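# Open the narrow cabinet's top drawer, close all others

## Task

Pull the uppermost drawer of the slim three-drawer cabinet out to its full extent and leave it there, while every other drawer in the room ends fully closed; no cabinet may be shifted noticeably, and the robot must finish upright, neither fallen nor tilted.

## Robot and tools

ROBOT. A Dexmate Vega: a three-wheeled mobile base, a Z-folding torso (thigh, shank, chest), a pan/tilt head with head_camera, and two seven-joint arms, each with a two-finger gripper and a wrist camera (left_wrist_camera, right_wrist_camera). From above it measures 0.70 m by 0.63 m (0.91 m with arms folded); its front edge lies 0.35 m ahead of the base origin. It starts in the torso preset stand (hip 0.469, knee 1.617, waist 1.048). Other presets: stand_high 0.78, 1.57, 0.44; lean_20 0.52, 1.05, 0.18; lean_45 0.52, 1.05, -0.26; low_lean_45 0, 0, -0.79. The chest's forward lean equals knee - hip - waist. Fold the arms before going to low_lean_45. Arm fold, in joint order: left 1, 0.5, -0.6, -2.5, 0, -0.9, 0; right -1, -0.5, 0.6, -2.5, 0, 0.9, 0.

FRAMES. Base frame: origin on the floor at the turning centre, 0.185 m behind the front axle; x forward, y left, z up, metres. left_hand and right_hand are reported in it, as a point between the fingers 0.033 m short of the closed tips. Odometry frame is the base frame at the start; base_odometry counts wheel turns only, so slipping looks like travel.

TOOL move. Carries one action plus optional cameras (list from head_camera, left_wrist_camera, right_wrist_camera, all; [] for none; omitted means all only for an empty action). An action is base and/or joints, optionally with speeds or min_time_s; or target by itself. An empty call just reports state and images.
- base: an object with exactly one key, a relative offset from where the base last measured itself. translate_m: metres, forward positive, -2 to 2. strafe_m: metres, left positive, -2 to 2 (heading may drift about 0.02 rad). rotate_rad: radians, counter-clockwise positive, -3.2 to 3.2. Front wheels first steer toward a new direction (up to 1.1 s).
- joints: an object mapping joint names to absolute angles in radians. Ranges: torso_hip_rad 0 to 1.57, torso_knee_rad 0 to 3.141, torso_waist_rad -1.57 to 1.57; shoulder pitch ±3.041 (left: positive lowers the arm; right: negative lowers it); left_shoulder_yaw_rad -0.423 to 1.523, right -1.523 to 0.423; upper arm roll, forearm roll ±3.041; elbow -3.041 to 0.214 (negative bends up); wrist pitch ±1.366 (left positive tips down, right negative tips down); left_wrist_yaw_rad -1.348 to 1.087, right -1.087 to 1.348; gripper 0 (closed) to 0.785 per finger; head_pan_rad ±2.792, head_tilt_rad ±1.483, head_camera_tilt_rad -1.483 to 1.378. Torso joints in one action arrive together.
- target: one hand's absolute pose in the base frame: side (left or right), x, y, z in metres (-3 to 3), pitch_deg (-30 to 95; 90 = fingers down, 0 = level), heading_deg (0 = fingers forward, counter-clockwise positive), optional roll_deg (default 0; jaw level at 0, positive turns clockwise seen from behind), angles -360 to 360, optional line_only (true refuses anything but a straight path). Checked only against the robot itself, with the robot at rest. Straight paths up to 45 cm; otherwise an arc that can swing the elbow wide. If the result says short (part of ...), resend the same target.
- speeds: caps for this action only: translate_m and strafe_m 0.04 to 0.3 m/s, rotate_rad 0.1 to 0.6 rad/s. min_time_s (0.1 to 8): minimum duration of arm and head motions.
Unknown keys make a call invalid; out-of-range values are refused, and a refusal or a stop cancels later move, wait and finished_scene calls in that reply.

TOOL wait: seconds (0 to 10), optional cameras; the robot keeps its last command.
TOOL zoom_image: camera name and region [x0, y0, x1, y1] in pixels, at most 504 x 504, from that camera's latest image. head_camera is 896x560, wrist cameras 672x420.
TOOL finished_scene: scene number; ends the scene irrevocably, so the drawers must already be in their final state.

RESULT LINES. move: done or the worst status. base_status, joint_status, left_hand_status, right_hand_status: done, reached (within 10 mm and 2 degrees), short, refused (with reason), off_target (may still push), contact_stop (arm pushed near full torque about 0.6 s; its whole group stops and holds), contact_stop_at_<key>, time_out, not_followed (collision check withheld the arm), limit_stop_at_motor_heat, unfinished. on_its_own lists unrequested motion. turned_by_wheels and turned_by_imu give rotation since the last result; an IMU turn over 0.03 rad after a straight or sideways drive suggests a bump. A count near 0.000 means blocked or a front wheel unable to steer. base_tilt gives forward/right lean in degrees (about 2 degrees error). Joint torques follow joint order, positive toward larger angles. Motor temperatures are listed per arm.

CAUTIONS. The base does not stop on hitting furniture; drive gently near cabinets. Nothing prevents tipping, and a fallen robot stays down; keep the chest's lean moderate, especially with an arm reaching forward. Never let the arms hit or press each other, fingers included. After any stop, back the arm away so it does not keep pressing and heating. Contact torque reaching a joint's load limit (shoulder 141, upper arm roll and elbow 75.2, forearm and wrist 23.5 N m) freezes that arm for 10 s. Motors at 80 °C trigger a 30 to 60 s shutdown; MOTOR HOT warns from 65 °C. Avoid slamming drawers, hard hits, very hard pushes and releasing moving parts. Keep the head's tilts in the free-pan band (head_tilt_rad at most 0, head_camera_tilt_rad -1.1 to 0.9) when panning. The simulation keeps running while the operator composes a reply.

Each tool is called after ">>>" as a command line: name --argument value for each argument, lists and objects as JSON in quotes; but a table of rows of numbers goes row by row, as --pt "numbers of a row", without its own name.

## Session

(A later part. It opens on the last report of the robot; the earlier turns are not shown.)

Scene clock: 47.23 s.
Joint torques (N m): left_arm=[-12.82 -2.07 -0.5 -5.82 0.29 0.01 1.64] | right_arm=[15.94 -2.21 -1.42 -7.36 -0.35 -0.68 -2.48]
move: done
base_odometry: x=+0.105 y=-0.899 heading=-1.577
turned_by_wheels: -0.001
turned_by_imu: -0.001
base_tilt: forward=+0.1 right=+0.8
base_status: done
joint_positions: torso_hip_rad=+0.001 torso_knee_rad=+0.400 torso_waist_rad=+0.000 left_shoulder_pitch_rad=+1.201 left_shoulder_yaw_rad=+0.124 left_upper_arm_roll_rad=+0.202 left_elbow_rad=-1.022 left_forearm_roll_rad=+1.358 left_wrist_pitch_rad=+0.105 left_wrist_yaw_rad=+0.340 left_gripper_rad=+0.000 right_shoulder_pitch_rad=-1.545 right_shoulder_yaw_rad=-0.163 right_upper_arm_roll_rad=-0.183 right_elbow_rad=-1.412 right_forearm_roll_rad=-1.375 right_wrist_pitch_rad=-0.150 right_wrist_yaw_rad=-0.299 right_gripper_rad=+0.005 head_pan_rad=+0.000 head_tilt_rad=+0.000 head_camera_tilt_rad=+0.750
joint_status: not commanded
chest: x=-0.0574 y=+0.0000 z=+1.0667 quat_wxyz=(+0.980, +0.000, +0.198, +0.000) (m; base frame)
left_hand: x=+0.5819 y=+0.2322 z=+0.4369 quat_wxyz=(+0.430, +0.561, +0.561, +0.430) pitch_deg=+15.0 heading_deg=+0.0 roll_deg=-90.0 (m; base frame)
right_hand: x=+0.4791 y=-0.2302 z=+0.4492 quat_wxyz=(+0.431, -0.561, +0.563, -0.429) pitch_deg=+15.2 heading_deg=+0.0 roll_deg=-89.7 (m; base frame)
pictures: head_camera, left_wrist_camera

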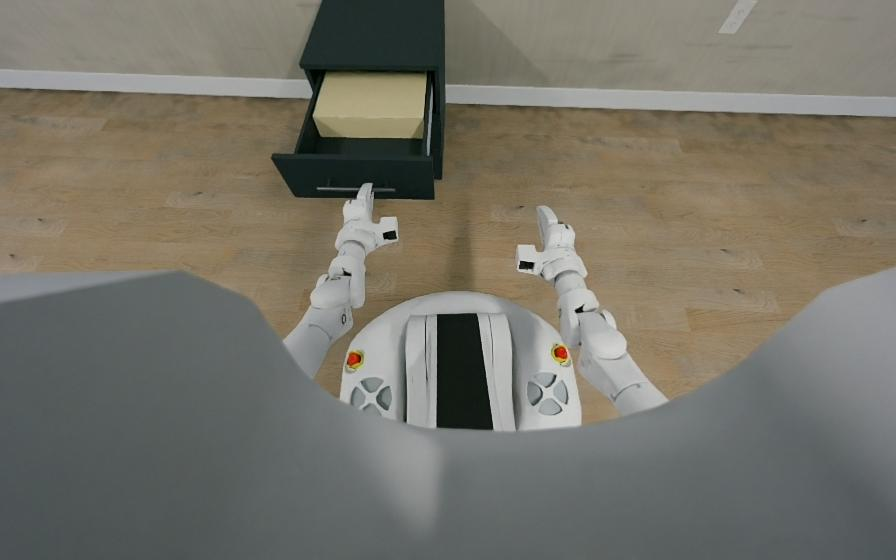

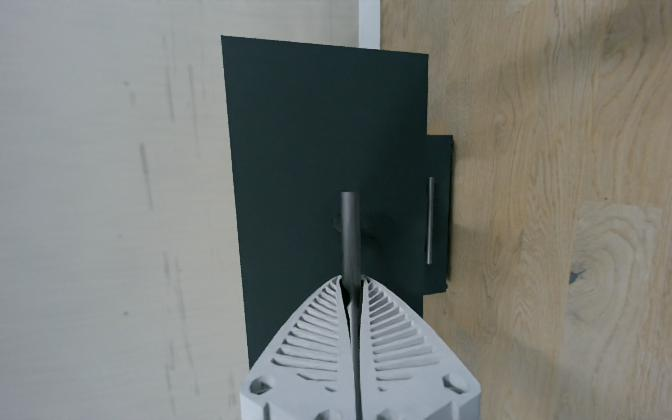

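>>> move --base '{"translate_m": -0.05}' --speeds '{"translate_m": 0.05}' --cameras '["head_camera", "left_wrist_camera"]'

Scene clock: 49.07 s.
Joint torques (N m): left_arm=[-11.29 -2.29 0.02 -5.42 0.39 -0.31 1.03] | right_arm=[15.84 -1.77 -1.36 -7.01 -0.34 0.08 -2.5]
move: done
base_odometry: x=+0.106 y=-0.849 heading=-1.578
turned_by_wheels: -0.001
turned_by_imu: -0.001
base_tilt: forward=+0.0 right=+0.7
base_status: done
joint_positions: torso_hip_rad=+0.001 torso_knee_rad=+0.400 torso_waist_rad=+0.000 left_shoulder_pitch_rad=+1.201 left_shoulder_yaw_rad=+0.124 left_upper_arm_roll_rad=+0.202 left_elbow_rad=-1.022 left_forearm_roll_rad=+1.358 left_wrist_pitch_rad=+0.105 left_wrist_yaw_rad=+0.340 left_gripper_rad=+0.000 right_shoulder_pitch_rad=-1.545 right_shoulder_yaw_rad=-0.163 right_upper_arm_roll_rad=-0.183 right_elbow_rad=-1.412 right_forearm_roll_rad=-1.375 right_wrist_pitch_rad=-0.150 right_wrist_yaw_rad=-0.299 right_gripper_rad=+0.005 head_pan_rad=+0.000 head_tilt_rad=+0.000 head_camera_tilt_rad=+0.750
joint_status: not commanded
chest: x=-0.0575 y=+0.0000 z=+1.0667 quat_wxyz=(+0.980, +0.000, +0.198, +0.000) (m; base frame)
left_hand: x=+0.5820 y=+0.2322 z=+0.4370 quat_wxyz=(+0.430, +0.561, +0.561, +0.431) pitch_deg=+15.0 heading_deg=+0.0 roll_deg=-90.0 (m; base frame)
right_hand: x=+0.4791 y=-0.2302 z=+0.4492 quat_wxyz=(+0.431, -0.561, +0.563, -0.429) pitch_deg=+15.2 heading_deg=+0.0 roll_deg=-89.7 (m; base frame)
pictures: head_camera, left_wrist_camera

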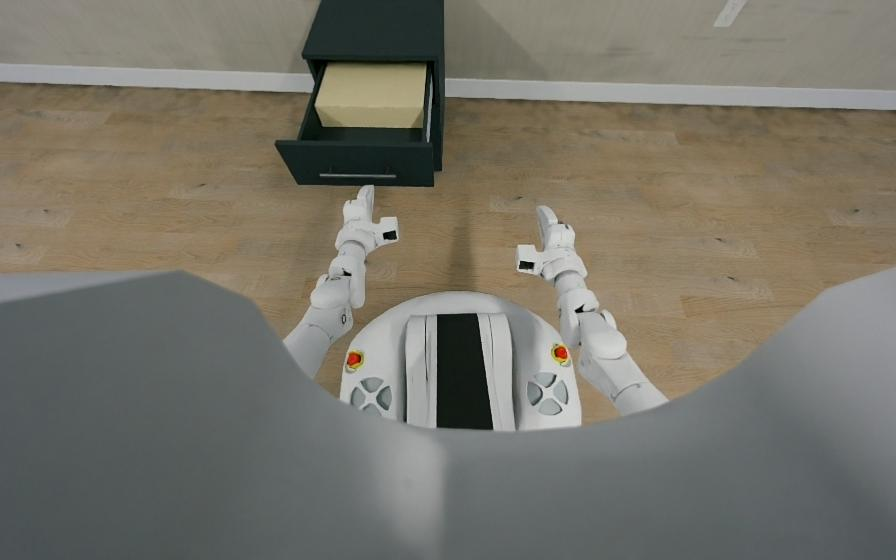

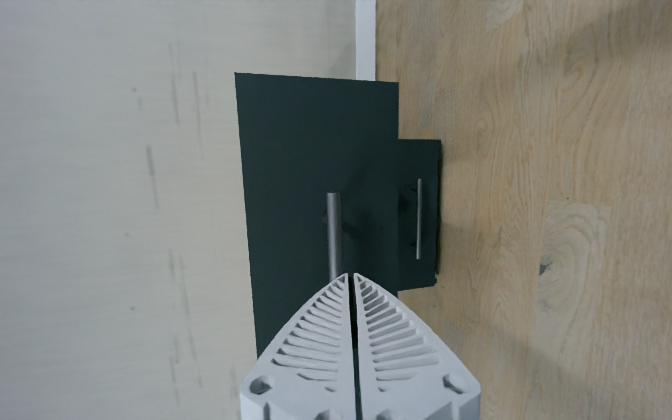

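>>> zoom_image --camera "head_camera" --region '[260, 30, 460, 210]'

>>> move --base '{"translate_m": 0.063}' --speeds '{"translate_m": 0.1}' --joints '{"left_gripper_rad": 0.4}' --cameras '["head_camera", "left_wrist_camera"]'

Scaled by 2.520 from the camera's 896x560 image, which has a finer 960x600 frame.

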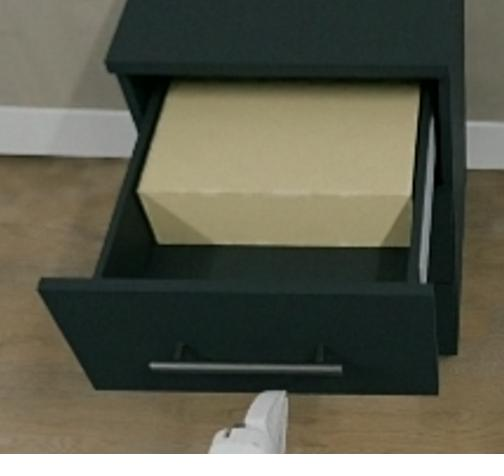

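Scene clock: 51.80 s.
Joint torques (N m): left_arm=[-15.76 -0.35 -0.07 -6.44 0.26 -1.06 1] | right_arm=[15.76 -2.35 -1.76 -7.07 -0.28 0.18 -2.73]
move: done
base_odometry: x=+0.105 y=-0.912 heading=-1.578
turned_by_wheels: +0.000
turned_by_imu: +0.001
base_tilt: forward=+0.1 right=+0.8
base_status: done
joint_positions: torso_hip_rad=+0.001 torso_knee_rad=+0.400 torso_waist_rad=+0.000 left_shoulder_pitch_rad=+1.201 left_shoulder_yaw_rad=+0.124 left_upper_arm_roll_rad=+0.202 left_elbow_rad=-1.022 left_forearm_roll_rad=+1.358 left_wrist_pitch_rad=+0.105 left_wrist_yaw_rad=+0.340 left_gripper_rad=+0.400 right_shoulder_pitch_rad=-1.545 right_shoulder_yaw_rad=-0.163 right_upper_arm_roll_rad=-0.183 right_elbow_rad=-1.412 right_forearm_roll_rad=-1.375 right_wrist_pitch_rad=-0.150 right_wrist_yaw_rad=-0.299 right_gripper_rad=+0.005 head_pan_rad=+0.000 head_tilt_rad=+0.000 head_camera_tilt_rad=+0.750
joint_status: all done
chest: x=-0.0574 y=+0.0000 z=+1.0667 quat_wxyz=(+0.980, +0.000, +0.198, +0.000) (m; base frame)
left_hand: x=+0.5818 y=+0.2322 z=+0.4368 quat_wxyz=(+0.430, +0.561, +0.561, +0.430) pitch_deg=+15.0 heading_deg=+0.0 roll_deg=-90.0 (m; base frame)
right_hand: x=+0.4791 y=-0.2302 z=+0.4492 quat_wxyz=(+0.431, -0.561, +0.563, -0.429) pitch_deg=+15.2 heading_deg=+0.0 roll_deg=-89.7 (m; base frame)
pictures: head_camera, left_wrist_camera

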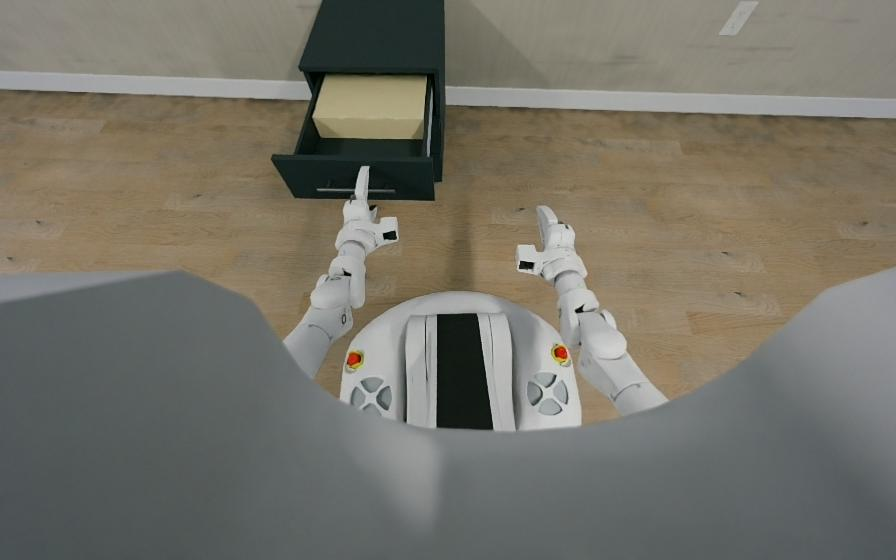

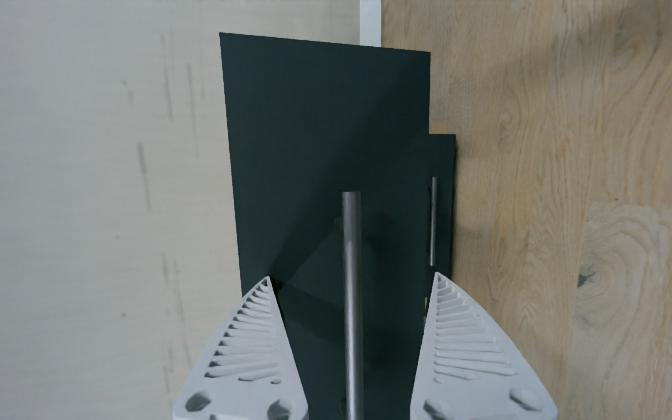

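>>> move --joints '{"left_gripper_rad": 0.0}'

>>> move --base '{"translate_m": -0.03}' --speeds '{"translate_m": 0.05}' --cameras '["head_camera", "left_wrist_camera"]'

Scene clock: 53.17 s.
Joint torques (N m): left_arm=[-15.06 -2.46 -0.07 -6 0.23 -0.18 1.13] | right_arm=[14.88 -2.54 -1.58 -7.63 -0.35 -0.27 -2.48]
move: done
base_odometry: x=+0.105 y=-0.912 heading=-1.578
turned_by_wheels: +0.000
turned_by_imu: +0.000
base_tilt: forward=+0.1 right=+0.8
base_status: not commanded
joint_positions: torso_hip_rad=+0.001 torso_knee_rad=+0.400 torso_waist_rad=+0.000 left_shoulder_pitch_rad=+1.201 left_shoulder_yaw_rad=+0.124 left_upper_arm_roll_rad=+0.202 left_elbow_rad=-1.022 left_forearm_roll_rad=+1.358 left_wrist_pitch_rad=+0.105 left_wrist_yaw_rad=+0.340 left_gripper_rad=+0.000 right_shoulder_pitch_rad=-1.545 right_shoulder_yaw_rad=-0.163 right_upper_arm_roll_rad=-0.183 right_elbow_rad=-1.412 right_forearm_roll_rad=-1.375 right_wrist_pitch_rad=-0.150 right_wrist_yaw_rad=-0.299 right_gripper_rad=+0.005 head_pan_rad=+0.000 head_tilt_rad=+0.000 head_camera_tilt_rad=+0.750
joint_status: all done
chest: x=-0.0574 y=+0.0000 z=+1.0667 quat_wxyz=(+0.980, +0.000, +0.198, +0.000) (m; base frame)
left_hand: x=+0.5818 y=+0.2322 z=+0.4368 quat_wxyz=(+0.430, +0.561, +0.561, +0.430) pitch_deg=+15.0 heading_deg=+0.0 roll_deg=-90.0 (m; base frame)
right_hand: x=+0.4791 y=-0.2302 z=+0.4492 quat_wxyz=(+0.431, -0.561, +0.563, -0.429) pitch_deg=+15.2 heading_deg=+0.0 roll_deg=-89.7 (m; base frame)

Scene clock: 54.40 s.
Joint torques (N m): left_arm=[-10.5 -1.66 -0.04 -3.5 0.1 -0.18 0.06] | right_arm=[15.62 -3.33 -1.46 -7.2 -0.32 -0.01 -2.85]
move: done
base_odometry: x=+0.106 y=-0.882 heading=-1.578
turned_by_wheels: -0.001
turned_by_imu: -0.001
base_tilt: forward=+0.0 right=+0.8
base_status: done
joint_positions: torso_hip_rad=+0.001 torso_knee_rad=+0.400 torso_waist_rad=+0.000 left_shoulder_pitch_rad=+1.201 left_shoulder_yaw_rad=+0.124 left_upper_arm_roll_rad=+0.202 left_elbow_rad=-1.022 left_forearm_roll_rad=+1.358 left_wrist_pitch_rad=+0.105 left_wrist_yaw_rad=+0.341 left_gripper_rad=+0.000 right_shoulder_pitch_rad=-1.545 right_shoulder_yaw_rad=-0.163 right_upper_arm_roll_rad=-0.183 right_elbow_rad=-1.412 right_forearm_roll_rad=-1.375 right_wrist_pitch_rad=-0.150 right_wrist_yaw_rad=-0.299 right_gripper_rad=+0.005 head_pan_rad=+0.000 head_tilt_rad=+0.000 head_camera_tilt_rad=+0.750
joint_status: not commanded
chest: x=-0.0575 y=+0.0000 z=+1.0667 quat_wxyz=(+0.980, +0.000, +0.198, +0.000) (m; base frame)
left_hand: x=+0.5821 y=+0.2322 z=+0.4373 quat_wxyz=(+0.431, +0.561, +0.561, +0.431) pitch_deg=+15.0 heading_deg=+0.0 roll_deg=-90.0 (m; base frame)
right_hand: x=+0.4791 y=-0.2302 z=+0.4492 quat_wxyz=(+0.431, -0.561, +0.563, -0.429) pitch_deg=+15.2 heading_deg=+0.0 roll_deg=-89.7 (m; base frame)
pictures: head_camera, left_wrist_camera

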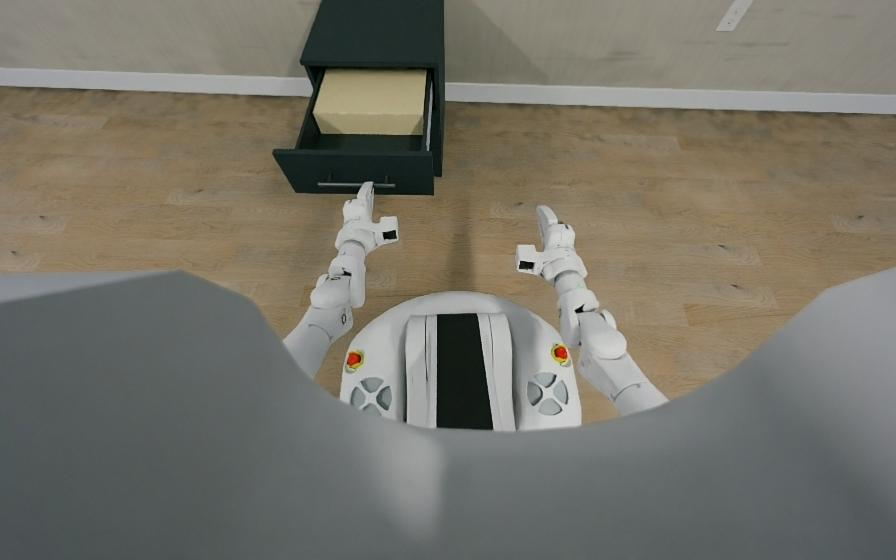

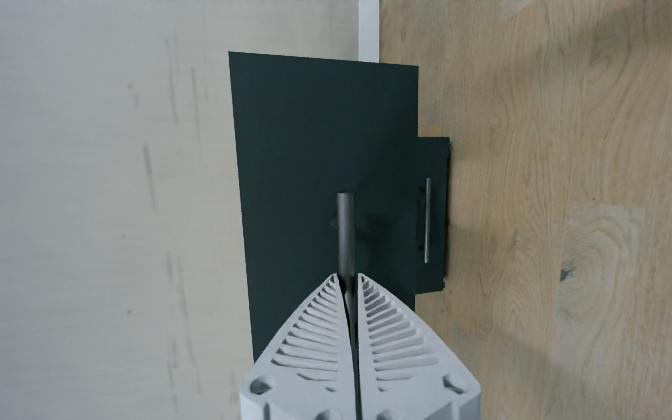

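>>> move --joints '{"left_gripper_rad": 0.3}'

>>> move --base '{"translate_m": -0.12}' --speeds '{"translate_m": 0.2}' --cameras '["head_camera", "left_wrist_camera"]'

Scene clock: 55.57 s.
Joint torques (N m): left_arm=[-10.15 -0.13 -0.1 -6.1 0.23 -0.05 1.05] | right_arm=[15.22 -3.36 -1.65 -6.9 -0.26 -0.03 -2.67]
move: done
base_odometry: x=+0.106 y=-0.882 heading=-1.578
turned_by_wheels: +0.000
turned_by_imu: +0.000
base_tilt: forward=+0.0 right=+0.7
base_status: not commanded
joint_positions: torso_hip_rad=+0.001 torso_knee_rad=+0.400 torso_waist_rad=+0.000 left_shoulder_pitch_rad=+1.201 left_shoulder_yaw_rad=+0.124 left_upper_arm_roll_rad=+0.202 left_elbow_rad=-1.022 left_forearm_roll_rad=+1.358 left_wrist_pitch_rad=+0.105 left_wrist_yaw_rad=+0.340 left_gripper_rad=+0.300 right_shoulder_pitch_rad=-1.545 right_shoulder_yaw_rad=-0.163 right_upper_arm_roll_rad=-0.183 right_elbow_rad=-1.412 right_forearm_roll_rad=-1.375 right_wrist_pitch_rad=-0.150 right_wrist_yaw_rad=-0.299 right_gripper_rad=+0.005 head_pan_rad=+0.000 head_tilt_rad=+0.000 head_camera_tilt_rad=+0.750
joint_status: all done
chest: x=-0.0575 y=+0.0000 z=+1.0667 quat_wxyz=(+0.980, +0.000, +0.198, +0.000) (m; base frame)
left_hand: x=+0.5820 y=+0.2322 z=+0.4371 quat_wxyz=(+0.430, +0.561, +0.561, +0.431) pitch_deg=+15.0 heading_deg=+0.0 roll_deg=-90.0 (m; base frame)
right_hand: x=+0.4791 y=-0.2302 z=+0.4492 quat_wxyz=(+0.431, -0.561, +0.563, -0.429) pitch_deg=+15.2 heading_deg=+0.0 roll_deg=-89.7 (m; base frame)

Scene clock: 57.47 s.
Joint torques (N m): left_arm=[-9.86 -1.4 -1.18 -5.3 -0.01 -0.49 1.06] | right_arm=[15.58 -3.69 -1.35 -6.96 -0.37 -0.6 -2.73]
move: done
base_odometry: x=+0.107 y=-0.762 heading=-1.579
turned_by_wheels: -0.001
turned_by_imu: -0.001
base_tilt: forward=+0.0 right=+0.7
base_status: done
joint_positions: torso_hip_rad=+0.001 torso_knee_rad=+0.400 torso_waist_rad=+0.000 left_shoulder_pitch_rad=+1.201 left_shoulder_yaw_rad=+0.124 left_upper_arm_roll_rad=+0.202 left_elbow_rad=-1.022 left_forearm_roll_rad=+1.358 left_wrist_pitch_rad=+0.105 left_wrist_yaw_rad=+0.340 left_gripper_rad=+0.300 right_shoulder_pitch_rad=-1.545 right_shoulder_yaw_rad=-0.163 right_upper_arm_roll_rad=-0.183 right_elbow_rad=-1.412 right_forearm_roll_rad=-1.375 right_wrist_pitch_rad=-0.150 right_wrist_yaw_rad=-0.299 right_gripper_rad=+0.005 head_pan_rad=+0.000 head_tilt_rad=+0.000 head_camera_tilt_rad=+0.750
joint_status: not commanded
chest: x=-0.0575 y=+0.0000 z=+1.0667 quat_wxyz=(+0.980, +0.000, +0.198, +0.000) (m; base frame)
left_hand: x=+0.5820 y=+0.2322 z=+0.4370 quat_wxyz=(+0.430, +0.561, +0.561, +0.431) pitch_deg=+15.0 heading_deg=+0.0 roll_deg=-90.0 (m; base frame)
right_hand: x=+0.4791 y=-0.2302 z=+0.4492 quat_wxyz=(+0.431, -0.561, +0.563, -0.429) pitch_deg=+15.2 heading_deg=+0.0 roll_deg=-89.7 (m; base frame)
pictures: head_camera, left_wrist_camera

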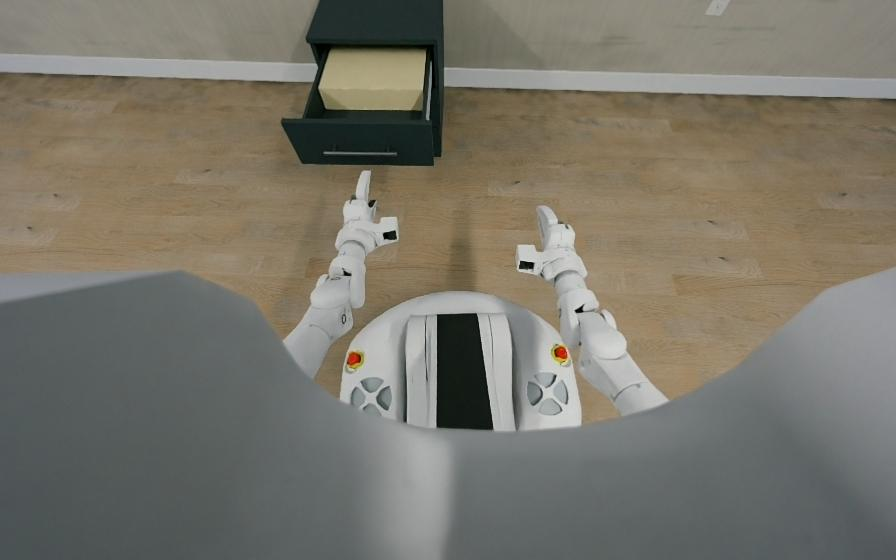

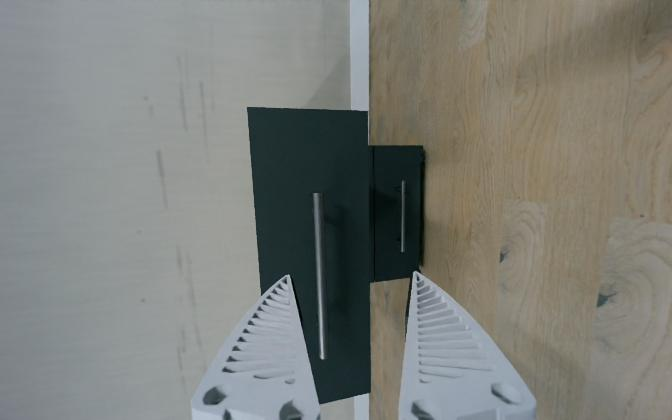

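>>> finished_scene --scene 3

The scene is finished: the task was done.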